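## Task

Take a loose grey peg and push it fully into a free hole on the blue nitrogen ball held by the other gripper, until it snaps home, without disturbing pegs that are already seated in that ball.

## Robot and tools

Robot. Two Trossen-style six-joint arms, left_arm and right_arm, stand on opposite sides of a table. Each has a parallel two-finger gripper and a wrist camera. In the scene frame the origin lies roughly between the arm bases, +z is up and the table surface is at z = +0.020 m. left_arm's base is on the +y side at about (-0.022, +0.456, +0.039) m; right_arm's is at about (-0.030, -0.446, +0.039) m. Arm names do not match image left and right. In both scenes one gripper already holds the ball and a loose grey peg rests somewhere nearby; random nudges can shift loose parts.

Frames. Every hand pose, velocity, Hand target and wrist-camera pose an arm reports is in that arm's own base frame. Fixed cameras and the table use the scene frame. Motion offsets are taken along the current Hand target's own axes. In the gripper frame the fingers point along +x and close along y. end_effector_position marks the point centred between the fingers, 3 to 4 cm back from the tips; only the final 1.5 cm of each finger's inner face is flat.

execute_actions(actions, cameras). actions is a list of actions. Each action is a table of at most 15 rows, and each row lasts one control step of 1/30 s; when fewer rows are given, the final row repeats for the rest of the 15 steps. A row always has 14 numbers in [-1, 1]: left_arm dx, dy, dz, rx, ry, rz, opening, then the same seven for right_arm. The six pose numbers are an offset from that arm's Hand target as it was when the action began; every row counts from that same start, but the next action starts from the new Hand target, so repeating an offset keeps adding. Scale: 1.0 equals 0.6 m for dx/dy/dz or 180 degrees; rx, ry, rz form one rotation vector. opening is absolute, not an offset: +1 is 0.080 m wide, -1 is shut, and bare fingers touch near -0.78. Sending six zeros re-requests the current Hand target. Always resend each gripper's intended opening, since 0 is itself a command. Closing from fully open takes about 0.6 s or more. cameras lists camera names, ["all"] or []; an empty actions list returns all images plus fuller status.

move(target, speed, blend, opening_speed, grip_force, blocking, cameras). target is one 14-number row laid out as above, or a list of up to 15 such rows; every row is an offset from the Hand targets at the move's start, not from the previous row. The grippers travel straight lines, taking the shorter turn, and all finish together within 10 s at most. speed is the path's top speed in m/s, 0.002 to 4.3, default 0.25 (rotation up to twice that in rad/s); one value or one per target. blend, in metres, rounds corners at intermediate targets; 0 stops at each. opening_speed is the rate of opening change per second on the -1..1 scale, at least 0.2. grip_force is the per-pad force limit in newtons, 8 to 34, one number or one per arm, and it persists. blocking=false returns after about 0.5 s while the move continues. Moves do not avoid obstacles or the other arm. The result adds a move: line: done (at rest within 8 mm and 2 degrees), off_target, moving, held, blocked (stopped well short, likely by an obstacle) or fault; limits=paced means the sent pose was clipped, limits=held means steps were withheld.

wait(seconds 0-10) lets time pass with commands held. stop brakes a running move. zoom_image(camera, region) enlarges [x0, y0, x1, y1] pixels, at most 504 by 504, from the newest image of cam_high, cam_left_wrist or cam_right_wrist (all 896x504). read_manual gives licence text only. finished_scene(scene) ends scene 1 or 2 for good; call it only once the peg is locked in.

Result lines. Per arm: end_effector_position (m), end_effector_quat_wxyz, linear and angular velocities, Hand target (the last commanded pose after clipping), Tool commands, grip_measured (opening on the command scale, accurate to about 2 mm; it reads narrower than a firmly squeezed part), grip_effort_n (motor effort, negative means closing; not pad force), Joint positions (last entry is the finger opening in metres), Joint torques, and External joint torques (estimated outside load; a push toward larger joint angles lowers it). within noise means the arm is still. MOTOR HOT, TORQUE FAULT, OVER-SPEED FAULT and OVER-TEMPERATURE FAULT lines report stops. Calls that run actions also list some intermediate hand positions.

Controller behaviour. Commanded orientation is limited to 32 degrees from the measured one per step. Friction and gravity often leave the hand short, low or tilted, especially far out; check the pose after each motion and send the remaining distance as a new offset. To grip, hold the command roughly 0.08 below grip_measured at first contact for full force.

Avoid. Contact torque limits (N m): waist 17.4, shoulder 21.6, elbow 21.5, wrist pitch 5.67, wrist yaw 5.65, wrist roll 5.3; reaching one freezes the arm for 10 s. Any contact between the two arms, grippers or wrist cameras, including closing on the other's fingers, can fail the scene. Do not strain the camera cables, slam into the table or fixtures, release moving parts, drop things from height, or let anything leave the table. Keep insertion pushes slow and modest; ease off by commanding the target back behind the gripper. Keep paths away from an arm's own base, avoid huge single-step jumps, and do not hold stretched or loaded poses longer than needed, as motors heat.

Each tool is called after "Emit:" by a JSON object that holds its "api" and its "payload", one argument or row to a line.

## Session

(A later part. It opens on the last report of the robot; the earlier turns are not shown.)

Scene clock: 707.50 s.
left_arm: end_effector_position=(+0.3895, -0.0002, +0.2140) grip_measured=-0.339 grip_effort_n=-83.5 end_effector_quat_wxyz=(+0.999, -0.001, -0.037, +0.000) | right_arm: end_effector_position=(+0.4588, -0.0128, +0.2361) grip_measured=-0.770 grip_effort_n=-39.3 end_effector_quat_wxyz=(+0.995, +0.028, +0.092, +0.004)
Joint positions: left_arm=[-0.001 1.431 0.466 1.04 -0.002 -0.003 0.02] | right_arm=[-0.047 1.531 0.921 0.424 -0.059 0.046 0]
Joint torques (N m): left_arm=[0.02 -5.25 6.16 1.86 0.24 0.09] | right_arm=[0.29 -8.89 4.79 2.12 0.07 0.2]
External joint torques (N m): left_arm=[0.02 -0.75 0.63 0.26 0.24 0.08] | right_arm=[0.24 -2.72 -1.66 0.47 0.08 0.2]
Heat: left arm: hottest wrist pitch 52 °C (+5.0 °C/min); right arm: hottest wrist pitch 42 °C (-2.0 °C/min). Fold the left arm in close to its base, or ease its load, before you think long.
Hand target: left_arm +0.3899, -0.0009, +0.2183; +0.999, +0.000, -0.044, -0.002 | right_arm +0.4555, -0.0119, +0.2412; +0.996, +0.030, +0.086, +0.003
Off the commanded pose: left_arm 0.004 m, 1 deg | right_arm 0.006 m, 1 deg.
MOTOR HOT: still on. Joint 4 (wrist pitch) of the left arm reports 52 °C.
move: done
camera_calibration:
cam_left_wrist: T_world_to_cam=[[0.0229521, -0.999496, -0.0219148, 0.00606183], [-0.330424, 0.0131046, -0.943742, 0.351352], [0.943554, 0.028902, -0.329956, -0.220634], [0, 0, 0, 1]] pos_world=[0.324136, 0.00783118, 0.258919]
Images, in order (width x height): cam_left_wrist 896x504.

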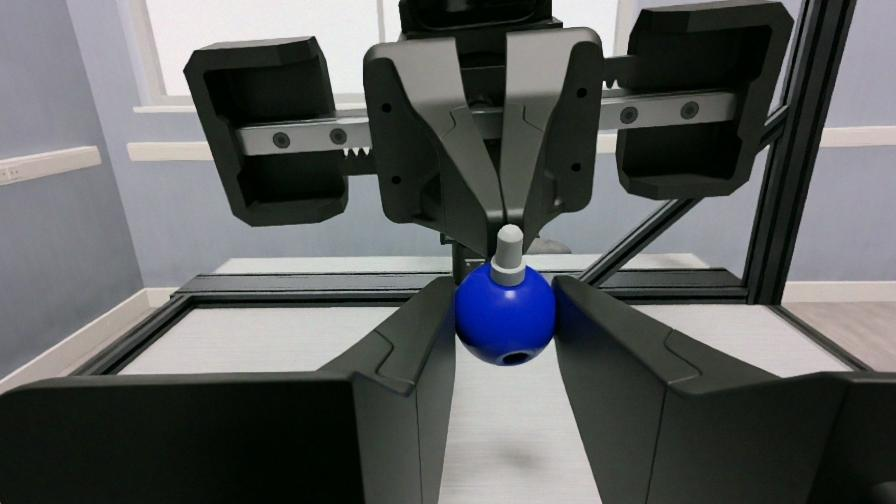

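Emit:
{"api": "zoom_image", "payload": {
  "camera": "cam_left_wrist",
  "region": [474, 220, 544, 290]
}}

Emit:
{"api": "move", "payload": {
  "target": [
    [0,0,0,0,0,0,-0.465,0.0,0,0,0,0,0,-0.45],
    [0,0,0,0,0,0,-0.465,-0.04,0,0.005,0,0,0,-0.45]
  ],
  "speed": 0.06,
  "cameras": ["cam_right_wrist"]
}}

Scaled by 7.200 from the camera's 896x504 image, which has a finer 1280x720 frame.

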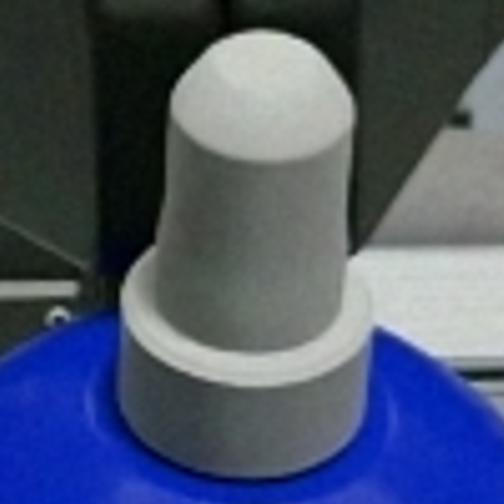

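Scene clock: 709.80 s.
left_arm: end_effector_position=(+0.3895, -0.0002, +0.2140) grip_measured=-0.339 grip_effort_n=-83.5 end_effector_quat_wxyz=(+0.999, -0.001, -0.037, +0.000) | right_arm: end_effector_position=(+0.4357, -0.0117, +0.2450) grip_measured=-0.453 grip_effort_n=17.9 end_effector_quat_wxyz=(+0.996, +0.028, +0.090, +0.004)
Joint positions: left_arm=[-0.001 1.431 0.466 1.04 -0.002 -0.003 0.02] | right_arm=[-0.047 1.428 0.862 0.386 -0.059 0.046 0.015]
Joint torques (N m): left_arm=[0.03 -5.26 6.18 1.85 0.24 0.09] | right_arm=[-0.31 -8.02 4.82 1.85 -0.08 0.14]
External joint torques (N m): left_arm=[0.03 -0.81 0.68 0.28 0.23 0.09] | right_arm=[-0.24 -2.55 -1.67 0.21 -0.09 0.14]
Heat: left arm: hottest wrist pitch 53 °C (+5.0 °C/min); right arm: hottest wrist pitch 42 °C (-2.0 °C/min). Fold the left arm in close to its base, or ease its load, before you think long.
Hand target: left_arm +0.3899, -0.0009, +0.2183; +0.999, +0.000, -0.044, -0.002 | right_arm +0.4324, -0.0123, +0.2484; +0.996, +0.030, +0.085, +0.004
Off the commanded pose: left_arm 0.004 m, 1 deg | right_arm 0.005 m, 1 deg.
MOTOR HOT: still on. Joint 4 (wrist pitch) of the left arm reports 53 °C.
move: done
camera_calibration:
cam_right_wrist: T_world_to_cam=[[-0.0108781, -0.997842, -0.0647563, 0.0195835], [-0.460963, 0.0624726, -0.885217, 0.445634], [0.887353, 0.0202208, -0.460648, -0.195707], [0, 0, 0, 1]] pos_world=[0.379295, -0.00434134, 0.305599]
Images, in order (width x height): cam_right_wrist 896x504.

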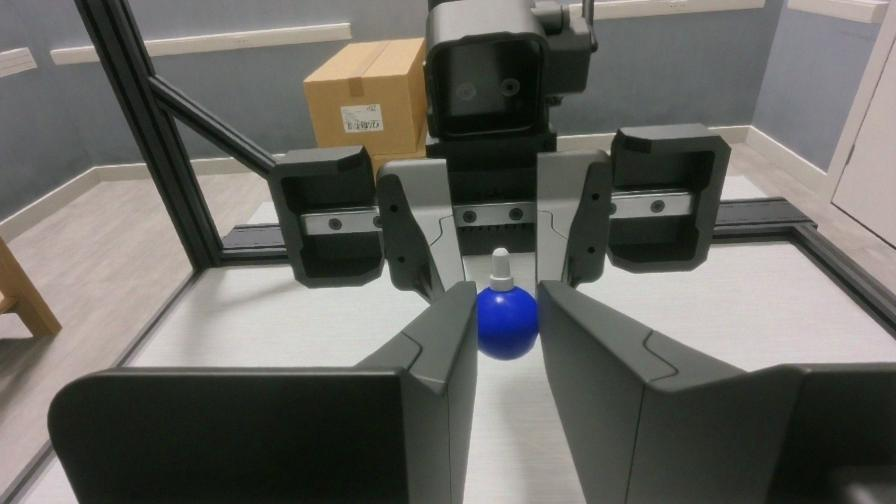

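Emit:
{"api": "zoom_image", "payload": {
  "camera": "cam_right_wrist",
  "region": [476, 240, 536, 300]
}}

Emit:
{"api": "execute_actions", "payload": {
  "actions": []
}}

Emit:
{"api": "zoom_image", "payload": {
  "camera": "cam_left_wrist",
  "region": [486, 250, 532, 296]
}}

Scaled by 8.400 from the camera's 896x504 image, which has a finer 1280x720 frame.

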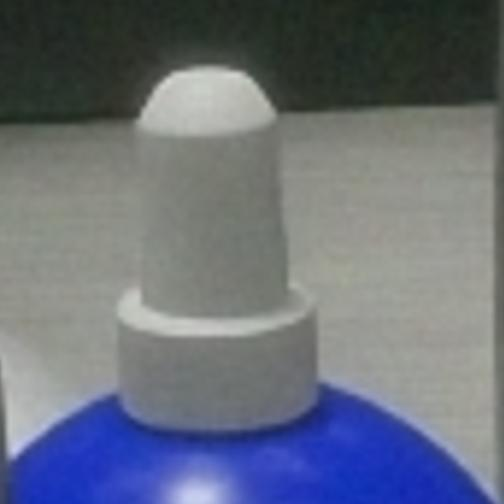

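Scene clock: 710.70 s.
left_arm: end_effector_position=(+0.3895, -0.0002, +0.2140) grip_measured=-0.339 grip_effort_n=-83.5 end_effector_quat_wxyz=(+0.999, -0.001, -0.037, +0.000) | right_arm: end_effector_position=(+0.4357, -0.0117, +0.2450) grip_measured=-0.453 grip_effort_n=17.4 end_effector_quat_wxyz=(+0.996, +0.028, +0.090, +0.004)
Joint positions: left_arm=[-0.001 1.431 0.466 1.04 -0.002 -0.003 0.02] | right_arm=[-0.047 1.428 0.862 0.386 -0.059 0.046 0.015]
Joint velocities: within noise
Joint torques (N m): left_arm=[0.04 -5.25 6.18 1.85 0.23 0.09] | right_arm=[-0.37 -8.01 4.91 1.83 -0.07 0.19]
External joint torques (N m): left_arm=[0.02 -0.75 0.64 0.26 0.24 0.08] | right_arm=[-0.4 -2.49 -1.64 0.17 -0.07 0.19]
Heat: left arm: hottest wrist pitch 53 °C (+4.0 °C/min); right arm: hottest wrist pitch 42 °C (-1.0 °C/min). Fold the left arm in close to its base, or ease its load, before you think long.
Hand target: left_arm +0.3899, -0.0009, +0.2183; +0.999, +0.000, -0.044, -0.002 | right_arm +0.4324, -0.0123, +0.2484; +0.996, +0.030, +0.085, +0.004
Tool commands: left_gripper/opening=-0.465 right_gripper/opening=-0.45
Off the commanded pose: left_arm 0.004 m, 1 deg | right_arm 0.005 m, 1 deg.
MOTOR HOT: still on. Joint 4 (wrist pitch) of the left arm reports 53 °C.
camera_calibration:
cam_left_wrist: T_world_to_cam=[[0.0229521, -0.999496, -0.0219148, 0.00606183], [-0.330424, 0.0131046, -0.943742, 0.351352], [0.943554, 0.028902, -0.329956, -0.220634], [0, 0, 0, 1]] pos_world=[0.324136, 0.00783118, 0.258919]
cam_right_wrist: T_world_to_cam=[[-0.0108781, -0.997842, -0.0647563, 0.0195835], [-0.460963, 0.0624726, -0.885217, 0.445634], [0.887353, 0.0202208, -0.460648, -0.195707], [0, 0, 0, 1]] pos_world=[0.379295, -0.00434134, 0.305599]

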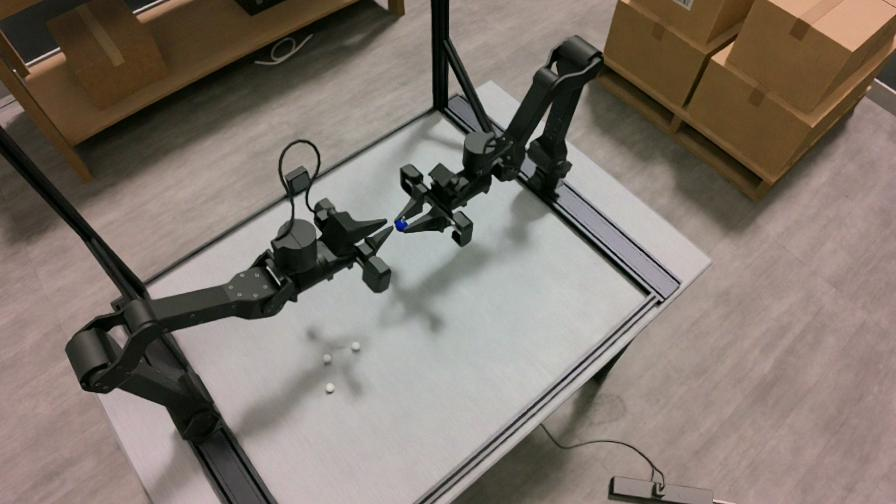

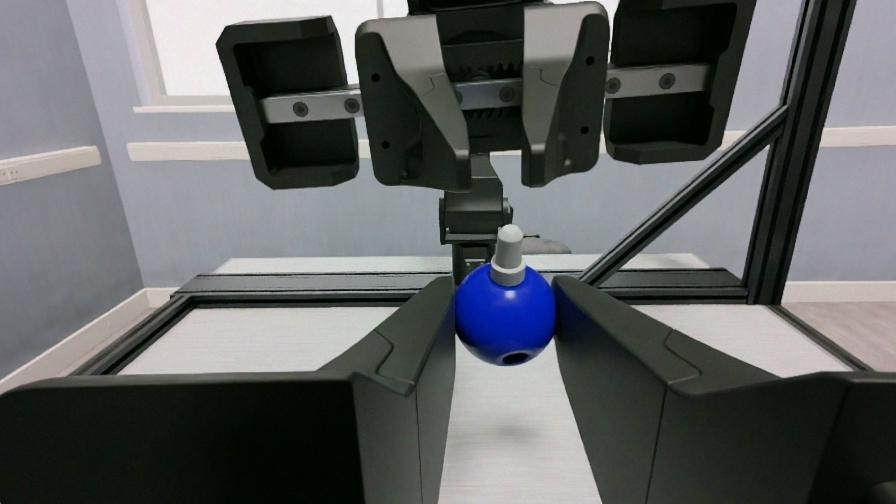

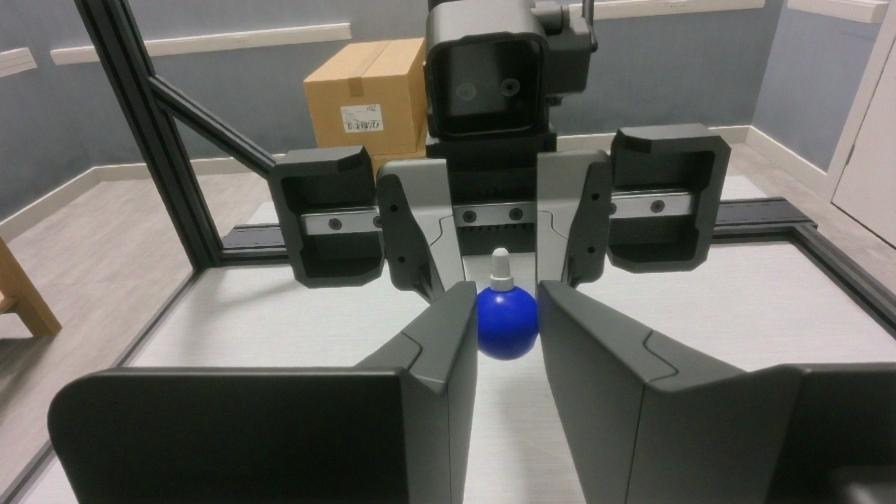

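Scaled by 10.957 from the camera's 896x504 image, which has a finer 1280x720 frame.

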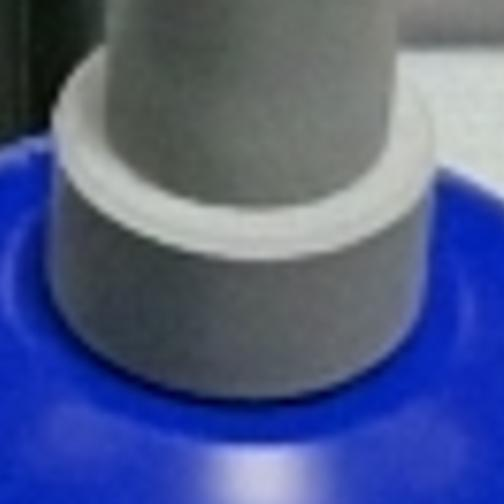

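Emit:
{"api": "move", "payload": {
  "target": [0,0,0,0,0,0,-0.465,0.042,0,-0.004,0,0,0,-0.45],
  "speed": 0.06,
  "cameras": ["cam_left_wrist","cam_right_wrist"]
}}

Scene clock: 715.70 s.
left_arm: end_effector_position=(+0.3895, -0.0002, +0.2140) grip_measured=-0.339 grip_effort_n=-83.5 end_effector_quat_wxyz=(+0.999, -0.001, -0.037, +0.000) | right_arm: end_effector_position=(+0.4531, -0.0125, +0.2381) grip_measured=-0.453 grip_effort_n=17.9 end_effector_quat_wxyz=(+0.996, +0.028, +0.090, +0.004)
Joint positions: left_arm=[-0.001 1.431 0.466 1.04 -0.002 -0.003 0.02] | right_arm=[-0.047 1.507 0.903 0.423 -0.059 0.046 0.015]
Joint torques (N m): left_arm=[0.04 -5.24 6.16 1.85 0.24 0.09] | right_arm=[0.2 -5.41 7.4 2.09 0.08 0.22]
External joint torques (N m): left_arm=[0.04 -0.66 0.57 0.22 0.24 0.08] | right_arm=[0.19 0.57 0.98 0.45 0.09 0.22]
Heat: left arm: hottest wrist pitch 53 °C (+3.0 °C/min); right arm: hottest wrist pitch 43 °C (+0.0 °C/min). Fold the left arm in close to its base, or ease its load, before you think long.
Hand target: left_arm +0.3899, -0.0009, +0.2183; +0.999, +0.000, -0.044, -0.002 | right_arm +0.4568, -0.0119, +0.2416; +0.996, +0.030, +0.085, +0.003
Off the commanded pose: left_arm 0.004 m, 1 deg | right_arm 0.005 m, 1 deg.
MOTOR HOT: still on. Joint 4 (wrist pitch) of the left arm reports 53 °C.
move: done
camera_calibration:
cam_left_wrist: T_world_to_cam=[[0.0229521, -0.999496, -0.0219148, 0.00606183], [-0.330424, 0.0131046, -0.943742, 0.351352], [0.943554, 0.028902, -0.329956, -0.220634], [0, 0, 0, 1]] pos_world=[0.324136, 0.00783118, 0.258919]
cam_right_wrist: T_world_to_cam=[[-0.0109012, -0.997842, -0.0647532, 0.018536], [-0.461283, 0.0624732, -0.885051, 0.447674], [0.887186, 0.0202215, -0.460969, -0.214147], [0, 0, 0, 1]] pos_world=[0.396695, -0.00514134, 0.2987]
Images, in order (width x height): cam_left_wrist 896x504, cam_right_wrist 896x504.

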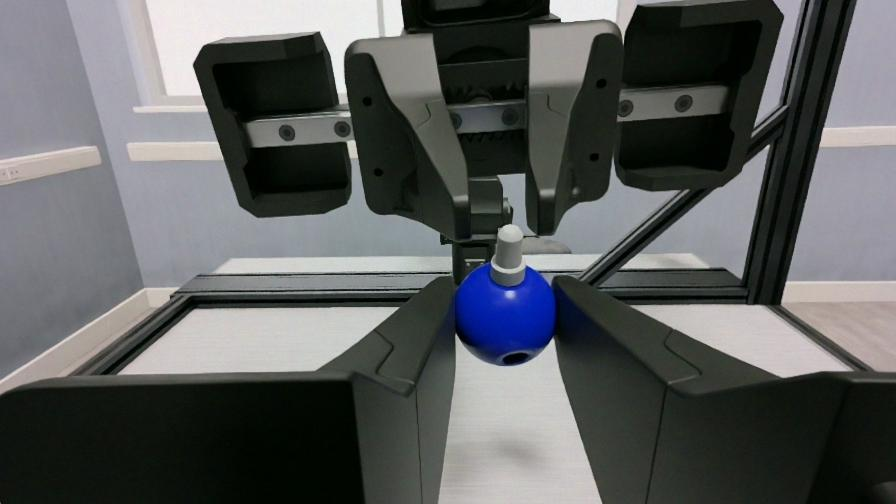

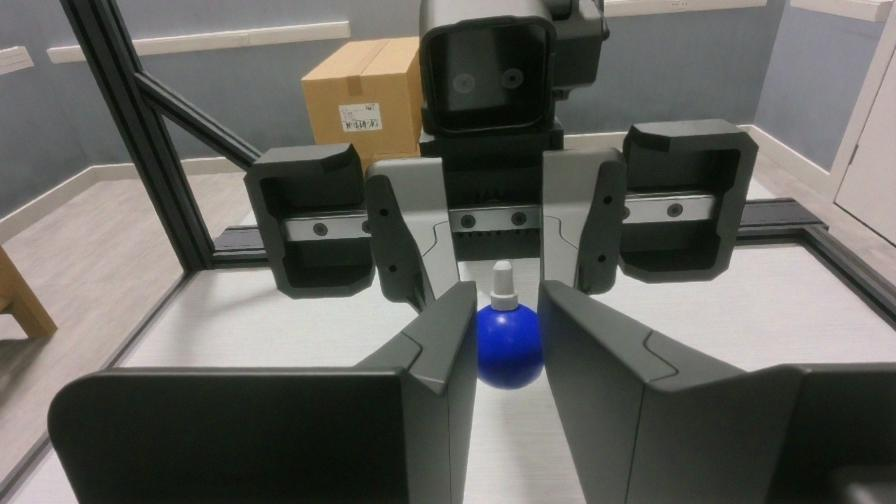

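Emit:
{"api": "move", "payload": {
  "target": [
    [0,0,0,0,0,0,-0.465,0.0097,0,0.04,0,0.111,0,-0.45],
    [0,0,0,0,0,0,-0.465,0.0303,0,0.0178,0,0.111,0,-0.45]
  ],
  "speed": 0.07,
  "blend": [0.004,0],
  "cameras": ["cam_left_wrist","cam_right_wrist"]
}}

Scene clock: 730.10 s.
left_arm: end_effector_position=(+0.3895, -0.0002, +0.2140) grip_measured=-0.339 grip_effort_n=-83.5 end_effector_quat_wxyz=(+0.999, -0.001, -0.037, +0.000) | right_arm: end_effector_position=(+0.4742, -0.0130, +0.2516) grip_measured=-0.453 grip_effort_n=17.4 end_effector_quat_wxyz=(+0.966, +0.031, +0.255, +0.007)
Joint positions: left_arm=[-0.001 1.431 0.466 1.04 -0.002 -0.003 0.02] | right_arm=[-0.051 1.619 1.348 -0.245 -0.074 0.031 0.015]
Joint torques (N m): left_arm=[0.02 -5.25 6.17 1.86 0.24 0.09] | right_arm=[0.17 -6.46 6.28 2 -0.02 -0.1]
External joint torques (N m): left_arm=[0 -0.76 0.63 0.26 0.24 0.08] | right_arm=[0.23 0.64 -0.44 0.42 -0.01 -0.1]
Heat: left arm: hottest wrist pitch 53 °C (+1.0 °C/min); right arm: hottest wrist pitch 43 °C (+1.0 °C/min). Fold the left arm in close to its base, or ease its load, before you think long.
Hand target: left_arm +0.3899, -0.0009, +0.2183; +0.999, +0.000, -0.044, -0.002 | right_arm +0.4766, -0.0124, +0.2492; +0.966, +0.029, +0.257, +0.009
Off the commanded pose: left_arm 0.004 m, 1 deg | right_arm 0.004 m, 0 deg.
MOTOR HOT: still on. Joint 4 (wrist pitch) of the left arm reports 53 °C.
move: done
camera_calibration:
cam_left_wrist: T_world_to_cam=[[0.0229521, -0.999496, -0.0219148, 0.00606183], [-0.330424, 0.0131046, -0.943742, 0.351352], [0.943554, 0.028902, -0.329956, -0.220634], [0, 0, 0, 1]] pos_world=[0.324136, 0.00783118, 0.258919]
cam_right_wrist: T_world_to_cam=[[-0.0167553, -0.997601, -0.0671687, 0.0226094], [-0.72784, 0.0582293, -0.68327, 0.545013], [0.685542, 0.0374397, -0.72707, -0.0637917], [0, 0, 0, 1]] pos_world=[0.440793, -0.00679215, 0.327528]
Images, in order (width x height): cam_left_wrist 896x504, cam_right_wrist 896x504.

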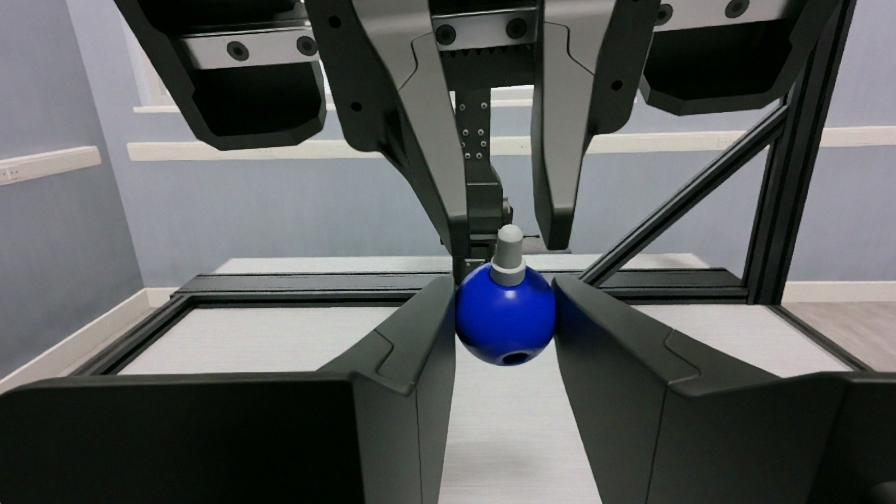

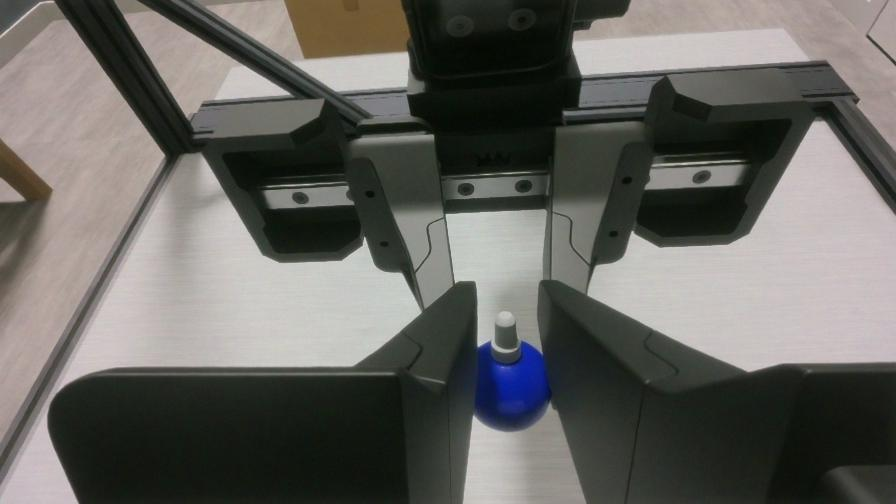

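Emit:
{"api": "move", "payload": {
  "target": [0,0,0,0,0,0,-0.465,0.006,0,-0.0105,0,0,0,-0.45],
  "speed": 0.05,
  "cameras": ["cam_left_wrist","cam_right_wrist"]
}}

Scene clock: 731.37 s.
left_arm: end_effector_position=(+0.3895, -0.0002, +0.2140) grip_measured=-0.339 grip_effort_n=-83.5 end_effector_quat_wxyz=(+0.999, -0.001, -0.037, +0.000) | right_arm: end_effector_position=(+0.4755, -0.0129, +0.2496) grip_measured=-0.453 grip_effort_n=17.4 end_effector_quat_wxyz=(+0.968, +0.031, +0.250, +0.008)
Joint positions: left_arm=[-0.001 1.431 0.466 1.04 -0.002 -0.003 0.02] | right_arm=[-0.051 1.62 1.332 -0.217 -0.074 0.031 0.015]
Joint torques (N m): left_arm=[0.03 -5.25 6.16 1.86 0.23 0.09] | right_arm=[0.23 -6.42 5.06 2.02 0 -0.09]
External joint torques (N m): left_arm=[0.06 -0.7 0.59 0.24 0.22 0.09] | right_arm=[0.22 0.7 -1.66 0.43 0.02 -0.09]
Heat: left arm: hottest wrist pitch 53 °C (+1.0 °C/min); right arm: hottest wrist pitch 43 °C (+1.0 °C/min). Fold the left arm in close to its base, or ease its load, before you think long.
Hand target: left_arm +0.3899, -0.0009, +0.2183; +0.999, +0.000, -0.044, -0.002 | right_arm +0.4765, -0.0119, +0.2419; +0.966, +0.029, +0.257, +0.009
Off the commanded pose: left_arm 0.004 m, 1 deg | right_arm 0.008 m, 1 deg.
MOTOR HOT: still on. Joint 4 (wrist pitch) of the left arm reports 53 °C.
move: done
camera_calibration:
cam_left_wrist: T_world_to_cam=[[0.0229521, -0.999496, -0.0219148, 0.00606183], [-0.330424, 0.0131046, -0.943742, 0.351352], [0.943554, 0.028902, -0.329956, -0.220634], [0, 0, 0, 1]] pos_world=[0.324136, 0.00783118, 0.258919]
cam_right_wrist: T_world_to_cam=[[-0.0156535, -0.997643, -0.0668139, 0.0219491], [-0.720027, 0.0576119, -0.691551, 0.542871], [0.69377, 0.0372826, -0.719231, -0.0720222], [0, 0, 0, 1]] pos_world=[0.441192, -0.0066933, 0.325089]
Images, in order (width x height): cam_left_wrist 896x504, cam_right_wrist 896x504.

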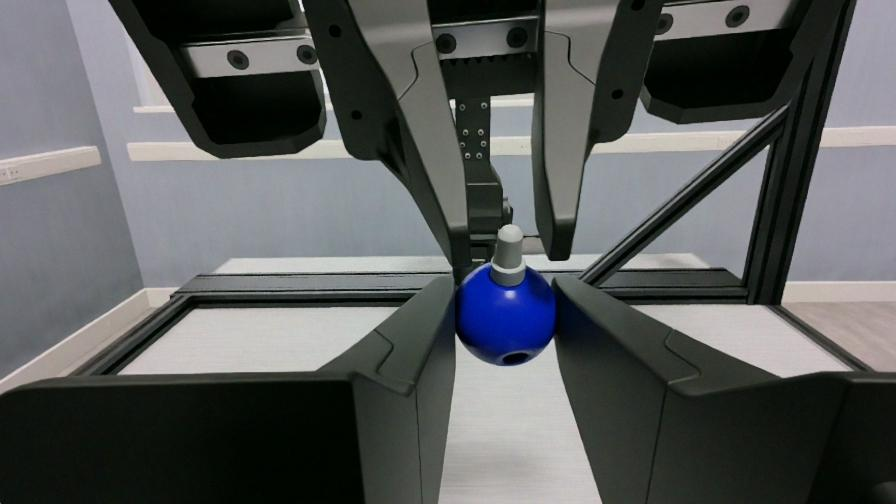

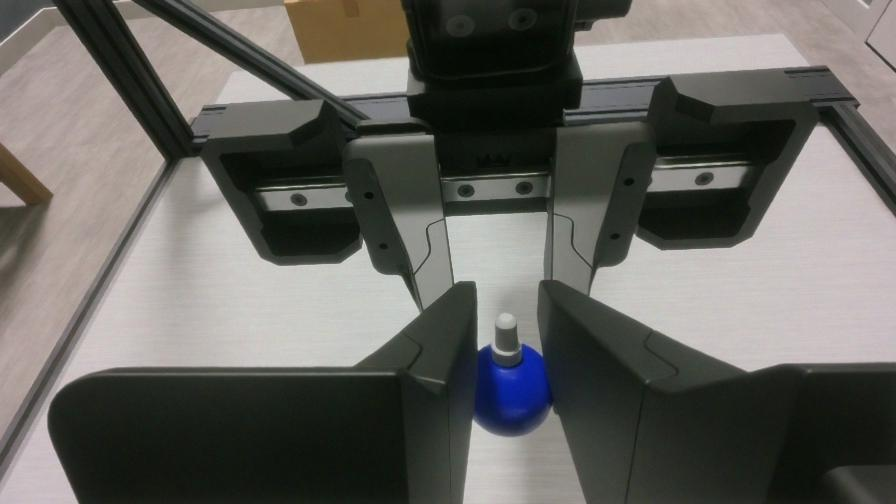

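Go down further.

Emit:
{"api": "move", "payload": {
  "target": [0,0,0,0,0,0,-0.465,0.0025,0,-0.006,0,0,0,-0.45],
  "speed": 0.05,
  "cameras": ["cam_left_wrist","cam_right_wrist"]
}}

Scene clock: 732.37 s.
left_arm: end_effector_position=(+0.3895, -0.0002, +0.2140) grip_measured=-0.339 grip_effort_n=-83.5 end_effector_quat_wxyz=(+0.999, -0.001, -0.037, +0.000) | right_arm: end_effector_position=(+0.4752, -0.0127, +0.2455) grip_measured=-0.453 grip_effort_n=17.4 end_effector_quat_wxyz=(+0.968, +0.030, +0.250, +0.008)
Joint positions: left_arm=[-0.001 1.431 0.466 1.04 -0.002 -0.003 0.02] | right_arm=[-0.05 1.62 1.316 -0.202 -0.074 0.031 0.015]
Joint torques (N m): left_arm=[0.04 -5.25 6.17 1.85 0.24 0.09] | right_arm=[0.18 -6.48 4.99 1.97 0.03 -0.06]
External joint torques (N m): left_arm=[0.08 -0.71 0.62 0.24 0.23 0.09] | right_arm=[0.22 0.56 -1.69 0.4 0.05 -0.06]
Heat: left arm: hottest wrist pitch 53 °C (+1.0 °C/min); right arm: hottest wrist pitch 43 °C (+2.0 °C/min). Fold the left arm in close to its base, or ease its load, before you think long.
Hand target: left_arm +0.3899, -0.0009, +0.2183; +0.999, +0.000, -0.044, -0.002 | right_arm +0.4761, -0.0117, +0.2381; +0.966, +0.029, +0.257, +0.009
Off the commanded pose: left_arm 0.004 m, 1 deg | right_arm 0.008 m, 1 deg.
MOTOR HOT: still on. Joint 4 (wrist pitch) of the left arm reports 53 °C.
move: done
camera_calibration:
cam_left_wrist: T_world_to_cam=[[0.0229521, -0.999496, -0.0219148, 0.00606183], [-0.330424, 0.0131046, -0.943742, 0.351352], [0.943554, 0.028902, -0.329956, -0.220634], [0, 0, 0, 1]] pos_world=[0.324136, 0.00783118, 0.258919]
cam_right_wrist: T_world_to_cam=[[-0.0152574, -0.997646, -0.066854, 0.0217084], [-0.720283, 0.0573412, -0.691306, 0.539914], [0.693512, 0.0376062, -0.719462, -0.0746488], [0, 0, 0, 1]] pos_world=[0.440992, -0.00649473, 0.32099]
Images, in order (width x height): cam_left_wrist 896x504, cam_right_wrist 896x504.

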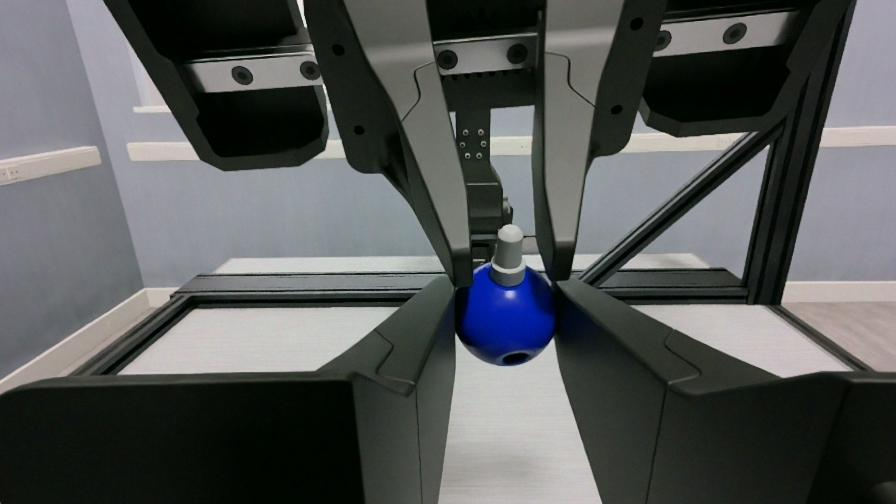

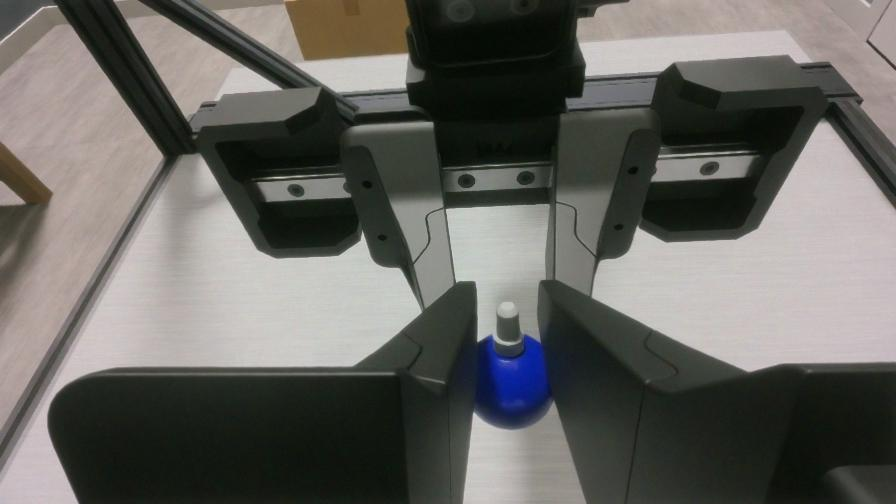

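Emit:
{"api": "move", "payload": {
  "target": [0,0,0,0,0,0,-0.465,0,0,0,0,0,0,-0.9],
  "opening_speed": 0.3,
  "cameras": ["cam_left_wrist","cam_right_wrist"]
}}

Scene clock: 734.57 s.
left_arm: end_effector_position=(+0.3895, -0.0002, +0.2140) grip_measured=-0.339 grip_effort_n=-83.5 end_effector_quat_wxyz=(+0.999, -0.001, -0.037, +0.000) | right_arm: end_effector_position=(+0.4752, -0.0127, +0.2453) grip_measured=-0.703 grip_effort_n=-83.5 end_effector_quat_wxyz=(+0.968, +0.031, +0.250, +0.008)
Joint positions: left_arm=[-0.001 1.431 0.466 1.04 -0.002 -0.003 0.02] | right_arm=[-0.05 1.62 1.315 -0.202 -0.074 0.031 0.003]
Joint torques (N m): left_arm=[0.03 -5.25 6.16 1.85 0.23 0.09] | right_arm=[0.21 -6.6 5.09 2.01 0.01 -0.07]
External joint torques (N m): left_arm=[0.04 -0.78 0.65 0.26 0.23 0.09] | right_arm=[0.21 0.41 -1.58 0.44 0.03 -0.07]
Heat: left arm: hottest wrist pitch 53 °C (+1.0 °C/min); right arm: hottest wrist pitch 43 °C (+2.0 °C/min). Fold the left arm in close to its base, or ease its load, before you think long.
Hand target: left_arm +0.3899, -0.0009, +0.2183; +0.999, +0.000, -0.044, -0.002 | right_arm +0.4760, -0.0118, +0.2380; +0.966, +0.029, +0.257, +0.009
Off the commanded pose: left_arm 0.004 m, 1 deg | right_arm 0.007 m, 1 deg.
MOTOR HOT: still on. Joint 4 (wrist pitch) of the left arm reports 53 °C.
move: done
camera_calibration:
cam_left_wrist: T_world_to_cam=[[0.0229521, -0.999496, -0.0219148, 0.00606183], [-0.330424, 0.0131046, -0.943742, 0.351352], [0.943554, 0.028902, -0.329956, -0.220634], [0, 0, 0, 1]] pos_world=[0.324136, 0.00783118, 0.258919]
cam_right_wrist: T_world_to_cam=[[-0.015281, -0.997646, -0.0668519, 0.0217033], [-0.720532, 0.0573432, -0.691047, 0.539731], [0.693253, 0.0376091, -0.719712, -0.0745281], [0, 0, 0, 1]] pos_world=[0.440892, -0.00649474, 0.320791]
Images, in order (width x height): cam_left_wrist 896x504, cam_right_wrist 896x504.

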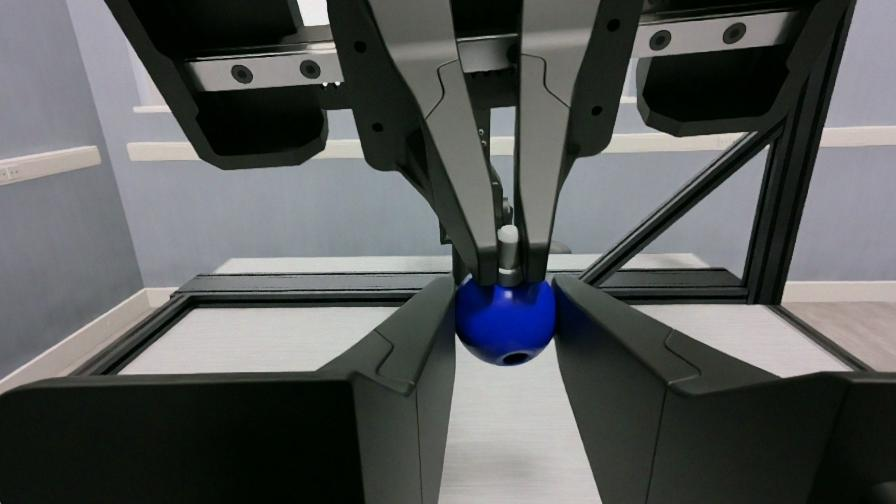

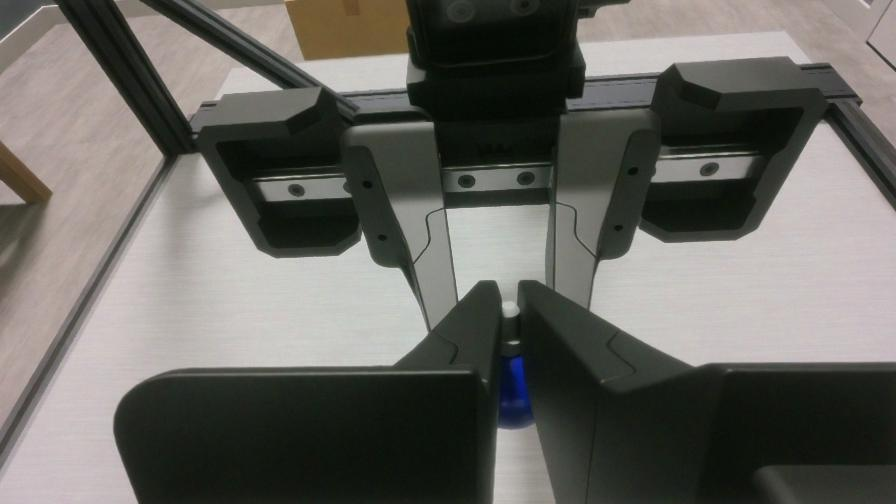

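Emit:
{"api": "move", "payload": {
  "target": [0,0,0,0,0,0,-0.465,-0.0195,0,-0.013,0,-0.039,0,-0.9],
  "speed": 0.04,
  "cameras": ["cam_left_wrist"]
}}

Scene clock: 737.67 s.
left_arm: end_effector_position=(+0.3897, -0.0002, +0.2124) grip_measured=-0.339 grip_effort_n=-83.5 end_effector_quat_wxyz=(+0.999, -0.001, -0.034, +0.000) | right_arm: end_effector_position=(+0.4680, -0.0127, +0.2396) grip_measured=-0.703 grip_effort_n=-83.5 end_effector_quat_wxyz=(+0.981, +0.027, +0.192, +0.007)
Joint positions: left_arm=[-0.001 1.432 0.466 1.035 -0.002 -0.003 0.02] | right_arm=[-0.05 1.564 1.142 0.035 -0.07 0.031 0.003]
Joint torques (N m): left_arm=[0.03 -5.41 6.15 2.22 0.24 0.09] | right_arm=[0.21 -9.55 3.72 1.04 0.04 0.23]
External joint torques (N m): left_arm=[0.02 -0.91 0.61 0.63 0.24 0.09] | right_arm=[0.13 -2.91 -2.98 -0.6 0.06 0.23]
Heat: left arm: hottest wrist pitch 53 °C (+1.0 °C/min); right arm: hottest wrist pitch 43 °C (+2.0 °C/min). Fold the left arm in close to its base, or ease its load, before you think long.
Hand target: left_arm +0.3900, -0.0009, +0.2183; +0.999, +0.000, -0.044, -0.002 | right_arm +0.4620, -0.0116, +0.2371; +0.980, +0.030, +0.197, +0.007
Off the commanded pose: left_arm 0.006 m, 1 deg | right_arm 0.007 m, 1 deg.
MOTOR HOT: still on. Joint 4 (wrist pitch) of the left arm reports 53 °C.
move: done
camera_calibration:
cam_left_wrist: T_world_to_cam=[[0.022809, -0.999496, -0.0220632, 0.00611105], [-0.336596, 0.013103, -0.941558, 0.351909], [0.941373, 0.0289024, -0.336128, -0.219161], [0, 0, 0, 1]] pos_world=[0.324624, 0.00783118, 0.257811]
Images, in order (width x height): cam_left_wrist 896x504.

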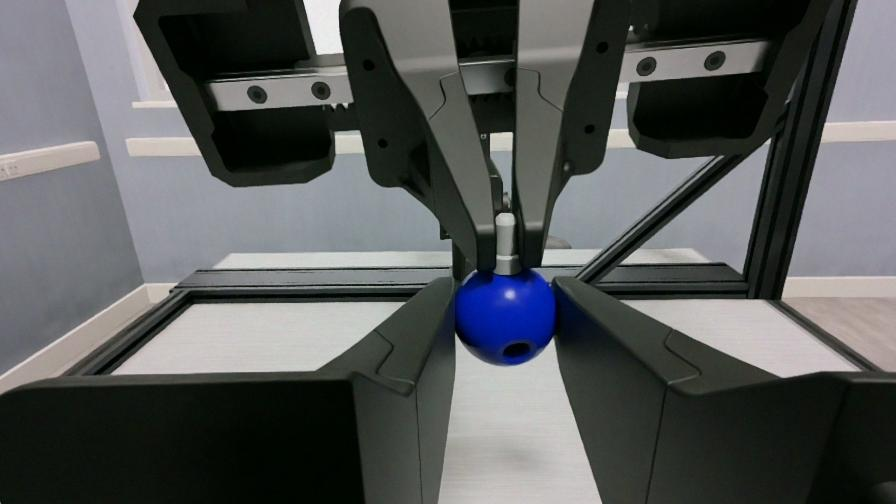

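Emit:
{"api": "move", "payload": {
  "target": [0,0,0,0,0,0,-0.465,-0.0177,0,-0.018,0,-0.039,0,-0.9],
  "speed": 0.04,
  "cameras": ["cam_left_wrist"]
}}

Emit:
{"api": "move", "payload": {
  "target": [0,0,0,0,0,0,-0.465,-0.012,0,-0.02,0,-0.02,0,-0.9],
  "speed": 0.04,
  "cameras": ["cam_left_wrist","cam_right_wrist"]
}}

Scene clock: 740.20 s.
left_arm: end_effector_position=(+0.3897, -0.0002, +0.2124) grip_measured=-0.339 grip_effort_n=-83.5 end_effector_quat_wxyz=(+0.999, -0.001, -0.034, +0.000) | right_arm: end_effector_position=(+0.4538, -0.0127, +0.2330) grip_measured=-0.707 grip_effort_n=-83.5 end_effector_quat_wxyz=(+0.991, +0.027, +0.133, +0.005)
Joint positions: left_arm=[-0.001 1.432 0.466 1.035 -0.002 -0.003 0.02] | right_arm=[-0.049 1.508 0.96 0.279 -0.064 0.04 0.003]
Joint torques (N m): left_arm=[0.03 -5.41 6.17 2.22 0.23 0.09] | right_arm=[0.22 -8.85 3.63 1.21 0.03 0.22]
External joint torques (N m): left_arm=[0.01 -0.98 0.71 0.65 0.24 0.09] | right_arm=[0.21 -2.69 -2.98 -0.46 0.04 0.22]
Heat: left arm: hottest wrist pitch 53 °C (+1.0 °C/min); right arm: hottest wrist pitch 43 °C (+2.0 °C/min). Fold the left arm in close to its base, or ease its load, before you think long.
Hand target: left_arm +0.3900, -0.0009, +0.2183; +0.999, +0.000, -0.044, -0.002 | right_arm +0.4480, -0.0112, +0.2311; +0.990, +0.030, +0.137, +0.005
Off the commanded pose: left_arm 0.006 m, 1 deg | right_arm 0.006 m, 1 deg.
MOTOR HOT: still on. Joint 4 (wrist pitch) of the left arm reports 53 °C.
move: done
camera_calibration:
cam_left_wrist: T_world_to_cam=[[0.022809, -0.999496, -0.0220632, 0.00611105], [-0.336596, 0.013103, -0.941558, 0.351909], [0.941373, 0.0289024, -0.336128, -0.219161], [0, 0, 0, 1]] pos_world=[0.324624, 0.00783118, 0.257811]
Images, in order (width x height): cam_left_wrist 896x504.

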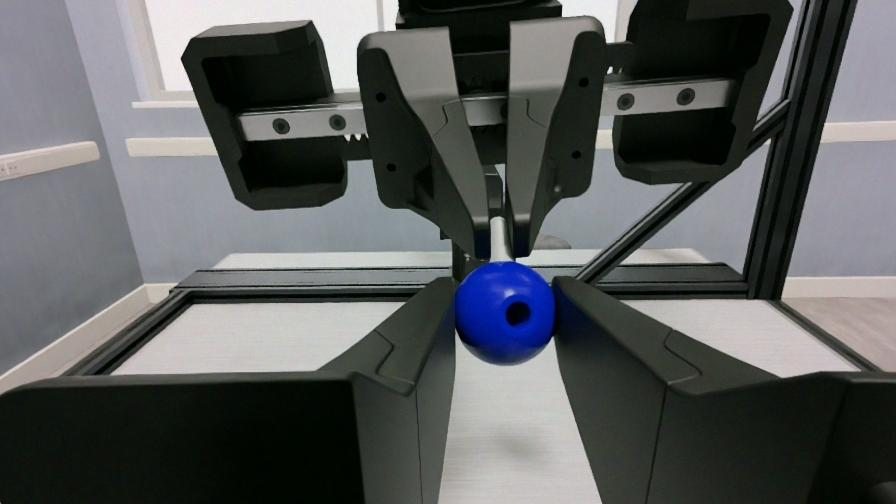

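Scene clock: 741.43 s.
left_arm: end_effector_position=(+0.3907, -0.0002, +0.2123) grip_measured=-0.339 grip_effort_n=-83.5 end_effector_quat_wxyz=(+0.999, -0.001, -0.034, +0.000) | right_arm: end_effector_position=(+0.4449, -0.0124, +0.2253) grip_measured=-0.715 grip_effort_n=-83.5 end_effector_quat_wxyz=(+0.995, +0.027, +0.100, +0.003)
Joint positions: left_arm=[-0.001 1.436 0.469 1.035 -0.001 -0.003 0.02] | right_arm=[-0.048 1.491 0.852 0.44 -0.058 0.044 0.003]
Joint torques (N m): left_arm=[0.03 -5.96 5.78 2.23 0.22 0.09] | right_arm=[0.25 -9.01 2.87 1.03 0.01 0.22]
External joint torques (N m): left_arm=[0.01 -1.39 0.22 0.62 0.23 0.09] | right_arm=[0.26 -3.24 -3.5 -0.61 0.02 0.22]
Heat: left arm: hottest wrist pitch 53 °C (+1.0 °C/min); right arm: hottest wrist pitch 43 °C (+2.0 °C/min). Fold the left arm in close to its base, or ease its load, before you think long.
Hand target: left_arm +0.3900, -0.0009, +0.2184; +0.999, +0.000, -0.044, -0.002 | right_arm +0.4378, -0.0108, +0.2215; +0.994, +0.030, +0.106, +0.004
Off the commanded pose: left_arm 0.006 m, 1 deg | right_arm 0.008 m, 1 deg.
MOTOR HOT: still on. Joint 4 (wrist pitch) of the left arm reports 53 °C.
move: done
camera_calibration:
cam_left_wrist: T_world_to_cam=[[0.0224755, -0.999504, -0.0220787, 0.00619828], [-0.33728, 0.013209, -0.941312, 0.352308], [0.941136, 0.0286032, -0.336815, -0.219878], [0, 0, 0, 1]] pos_world=[0.325622, 0.00783079, 0.25771]
cam_right_wrist: T_world_to_cam=[[-0.0128383, -0.99793, -0.0630153, 0.018255], [-0.478277, 0.0614724, -0.876055, 0.438063], [0.878115, 0.0188917, -0.478076, -0.204899], [0, 0, 0, 1]] pos_world=[0.389675, -0.0048407, 0.28696]
Images, in order (width x height): cam_left_wrist 896x504, cam_right_wrist 896x504.

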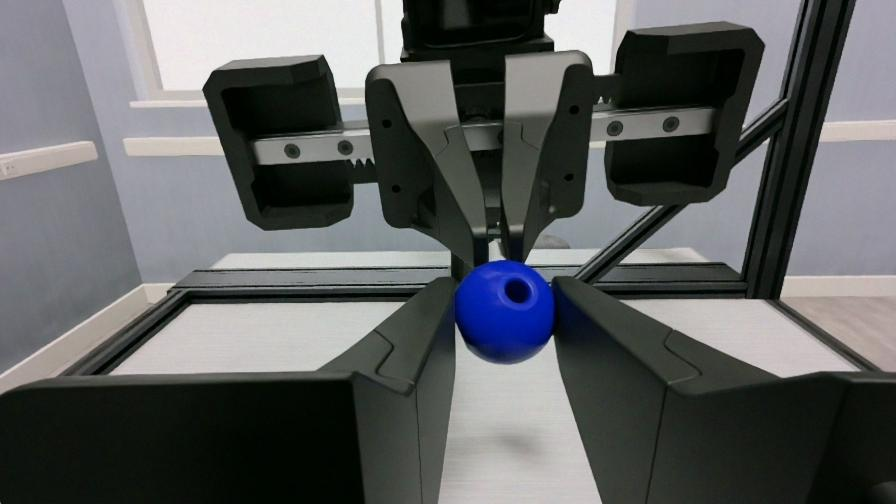

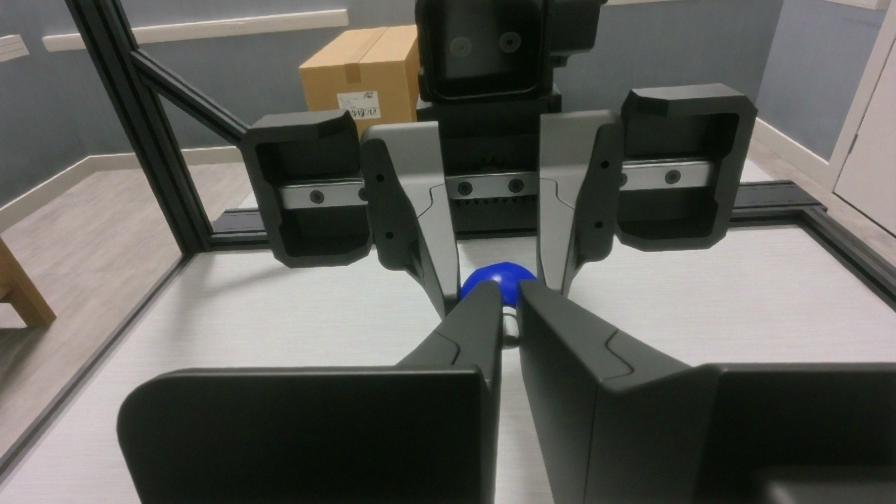

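Emit:
{"api": "move", "payload": {
  "target": [
    [0,0,0,0,0,0,-0.465,0.01,0,0.008,0,0,0,-0.9],
    [0,0,0,0,0,0,-0.465,0.01,0,0.008,0,0,0,-0.45],
    [0,0,0,0,0,0,-0.465,-0.03,0,0.008,0,0,0,-0.45]
  ],
  "speed": 0.06,
  "cameras": ["cam_left_wrist","cam_right_wrist"]
}}

Scene clock: 744.20 s.
left_arm: end_effector_position=(+0.3905, -0.0002, +0.2141) grip_measured=-0.339 grip_effort_n=-83.5 end_effector_quat_wxyz=(+0.999, -0.001, -0.038, +0.000) | right_arm: end_effector_position=(+0.4244, -0.0108, +0.2270) grip_measured=-0.453 grip_effort_n=17.9 end_effector_quat_wxyz=(+0.994, +0.028, +0.110, +0.004)
Joint positions: left_arm=[-0.001 1.435 0.469 1.042 -0.001 -0.003 0.02] | right_arm=[-0.046 1.403 0.802 0.381 -0.059 0.045 0.015]
Joint torques (N m): left_arm=[0.03 -5.91 5.79 1.71 0.22 0.09] | right_arm=[-0.31 -7.74 4.8 1.85 -0.1 0.16]
External joint torques (N m): left_arm=[0.05 -1.32 0.22 0.09 0.21 0.08] | right_arm=[-0.32 -2.5 -1.67 0.19 -0.1 0.16]
Heat: left arm: hottest wrist pitch 53 °C (+1.0 °C/min); right arm: hottest wrist pitch 42 °C (+0.0 °C/min). Fold the left arm in close to its base, or ease its load, before you think long.
Hand target: left_arm +0.3900, -0.0009, +0.2185; +0.999, +0.000, -0.044, -0.002 | right_arm +0.4213, -0.0113, +0.2301; +0.994, +0.030, +0.106, +0.004
Off the commanded pose: left_arm 0.004 m, 1 deg | right_arm 0.004 m, 1 deg.
MOTOR HOT: still on. Joint 4 (wrist pitch) of the left arm reports 53 °C.
move: done
camera_calibration:
cam_left_wrist: T_world_to_cam=[[0.0226533, -0.999504, -0.0218975, 0.0061312], [-0.329735, 0.0132078, -0.943981, 0.351521], [0.943802, 0.0286046, -0.329272, -0.221833], [0, 0, 0, 1]] pos_world=[0.325136, 0.00783079, 0.25892]
cam_right_wrist: T_world_to_cam=[[-0.0119587, -0.997856, -0.0643443, 0.0196401], [-0.496333, 0.0617857, -0.865931, 0.435052], [0.86805, 0.0215808, -0.496008, -0.177739], [0, 0, 0, 1]] pos_world=[0.370451, -0.00344621, 0.289829]
Images, in order (width x height): cam_left_wrist 896x504, cam_right_wrist 896x504.

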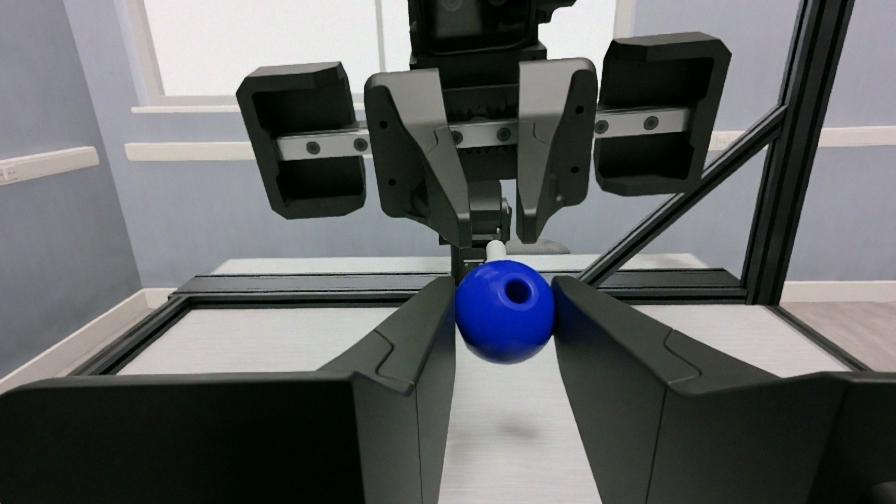

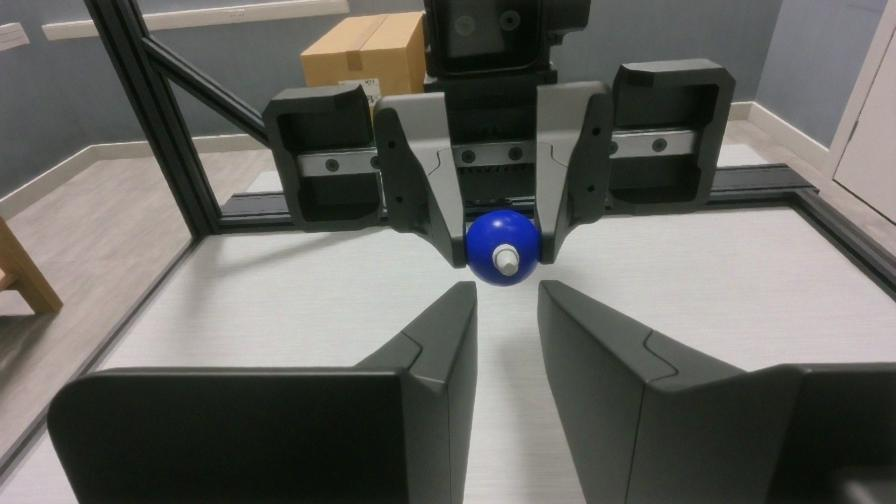

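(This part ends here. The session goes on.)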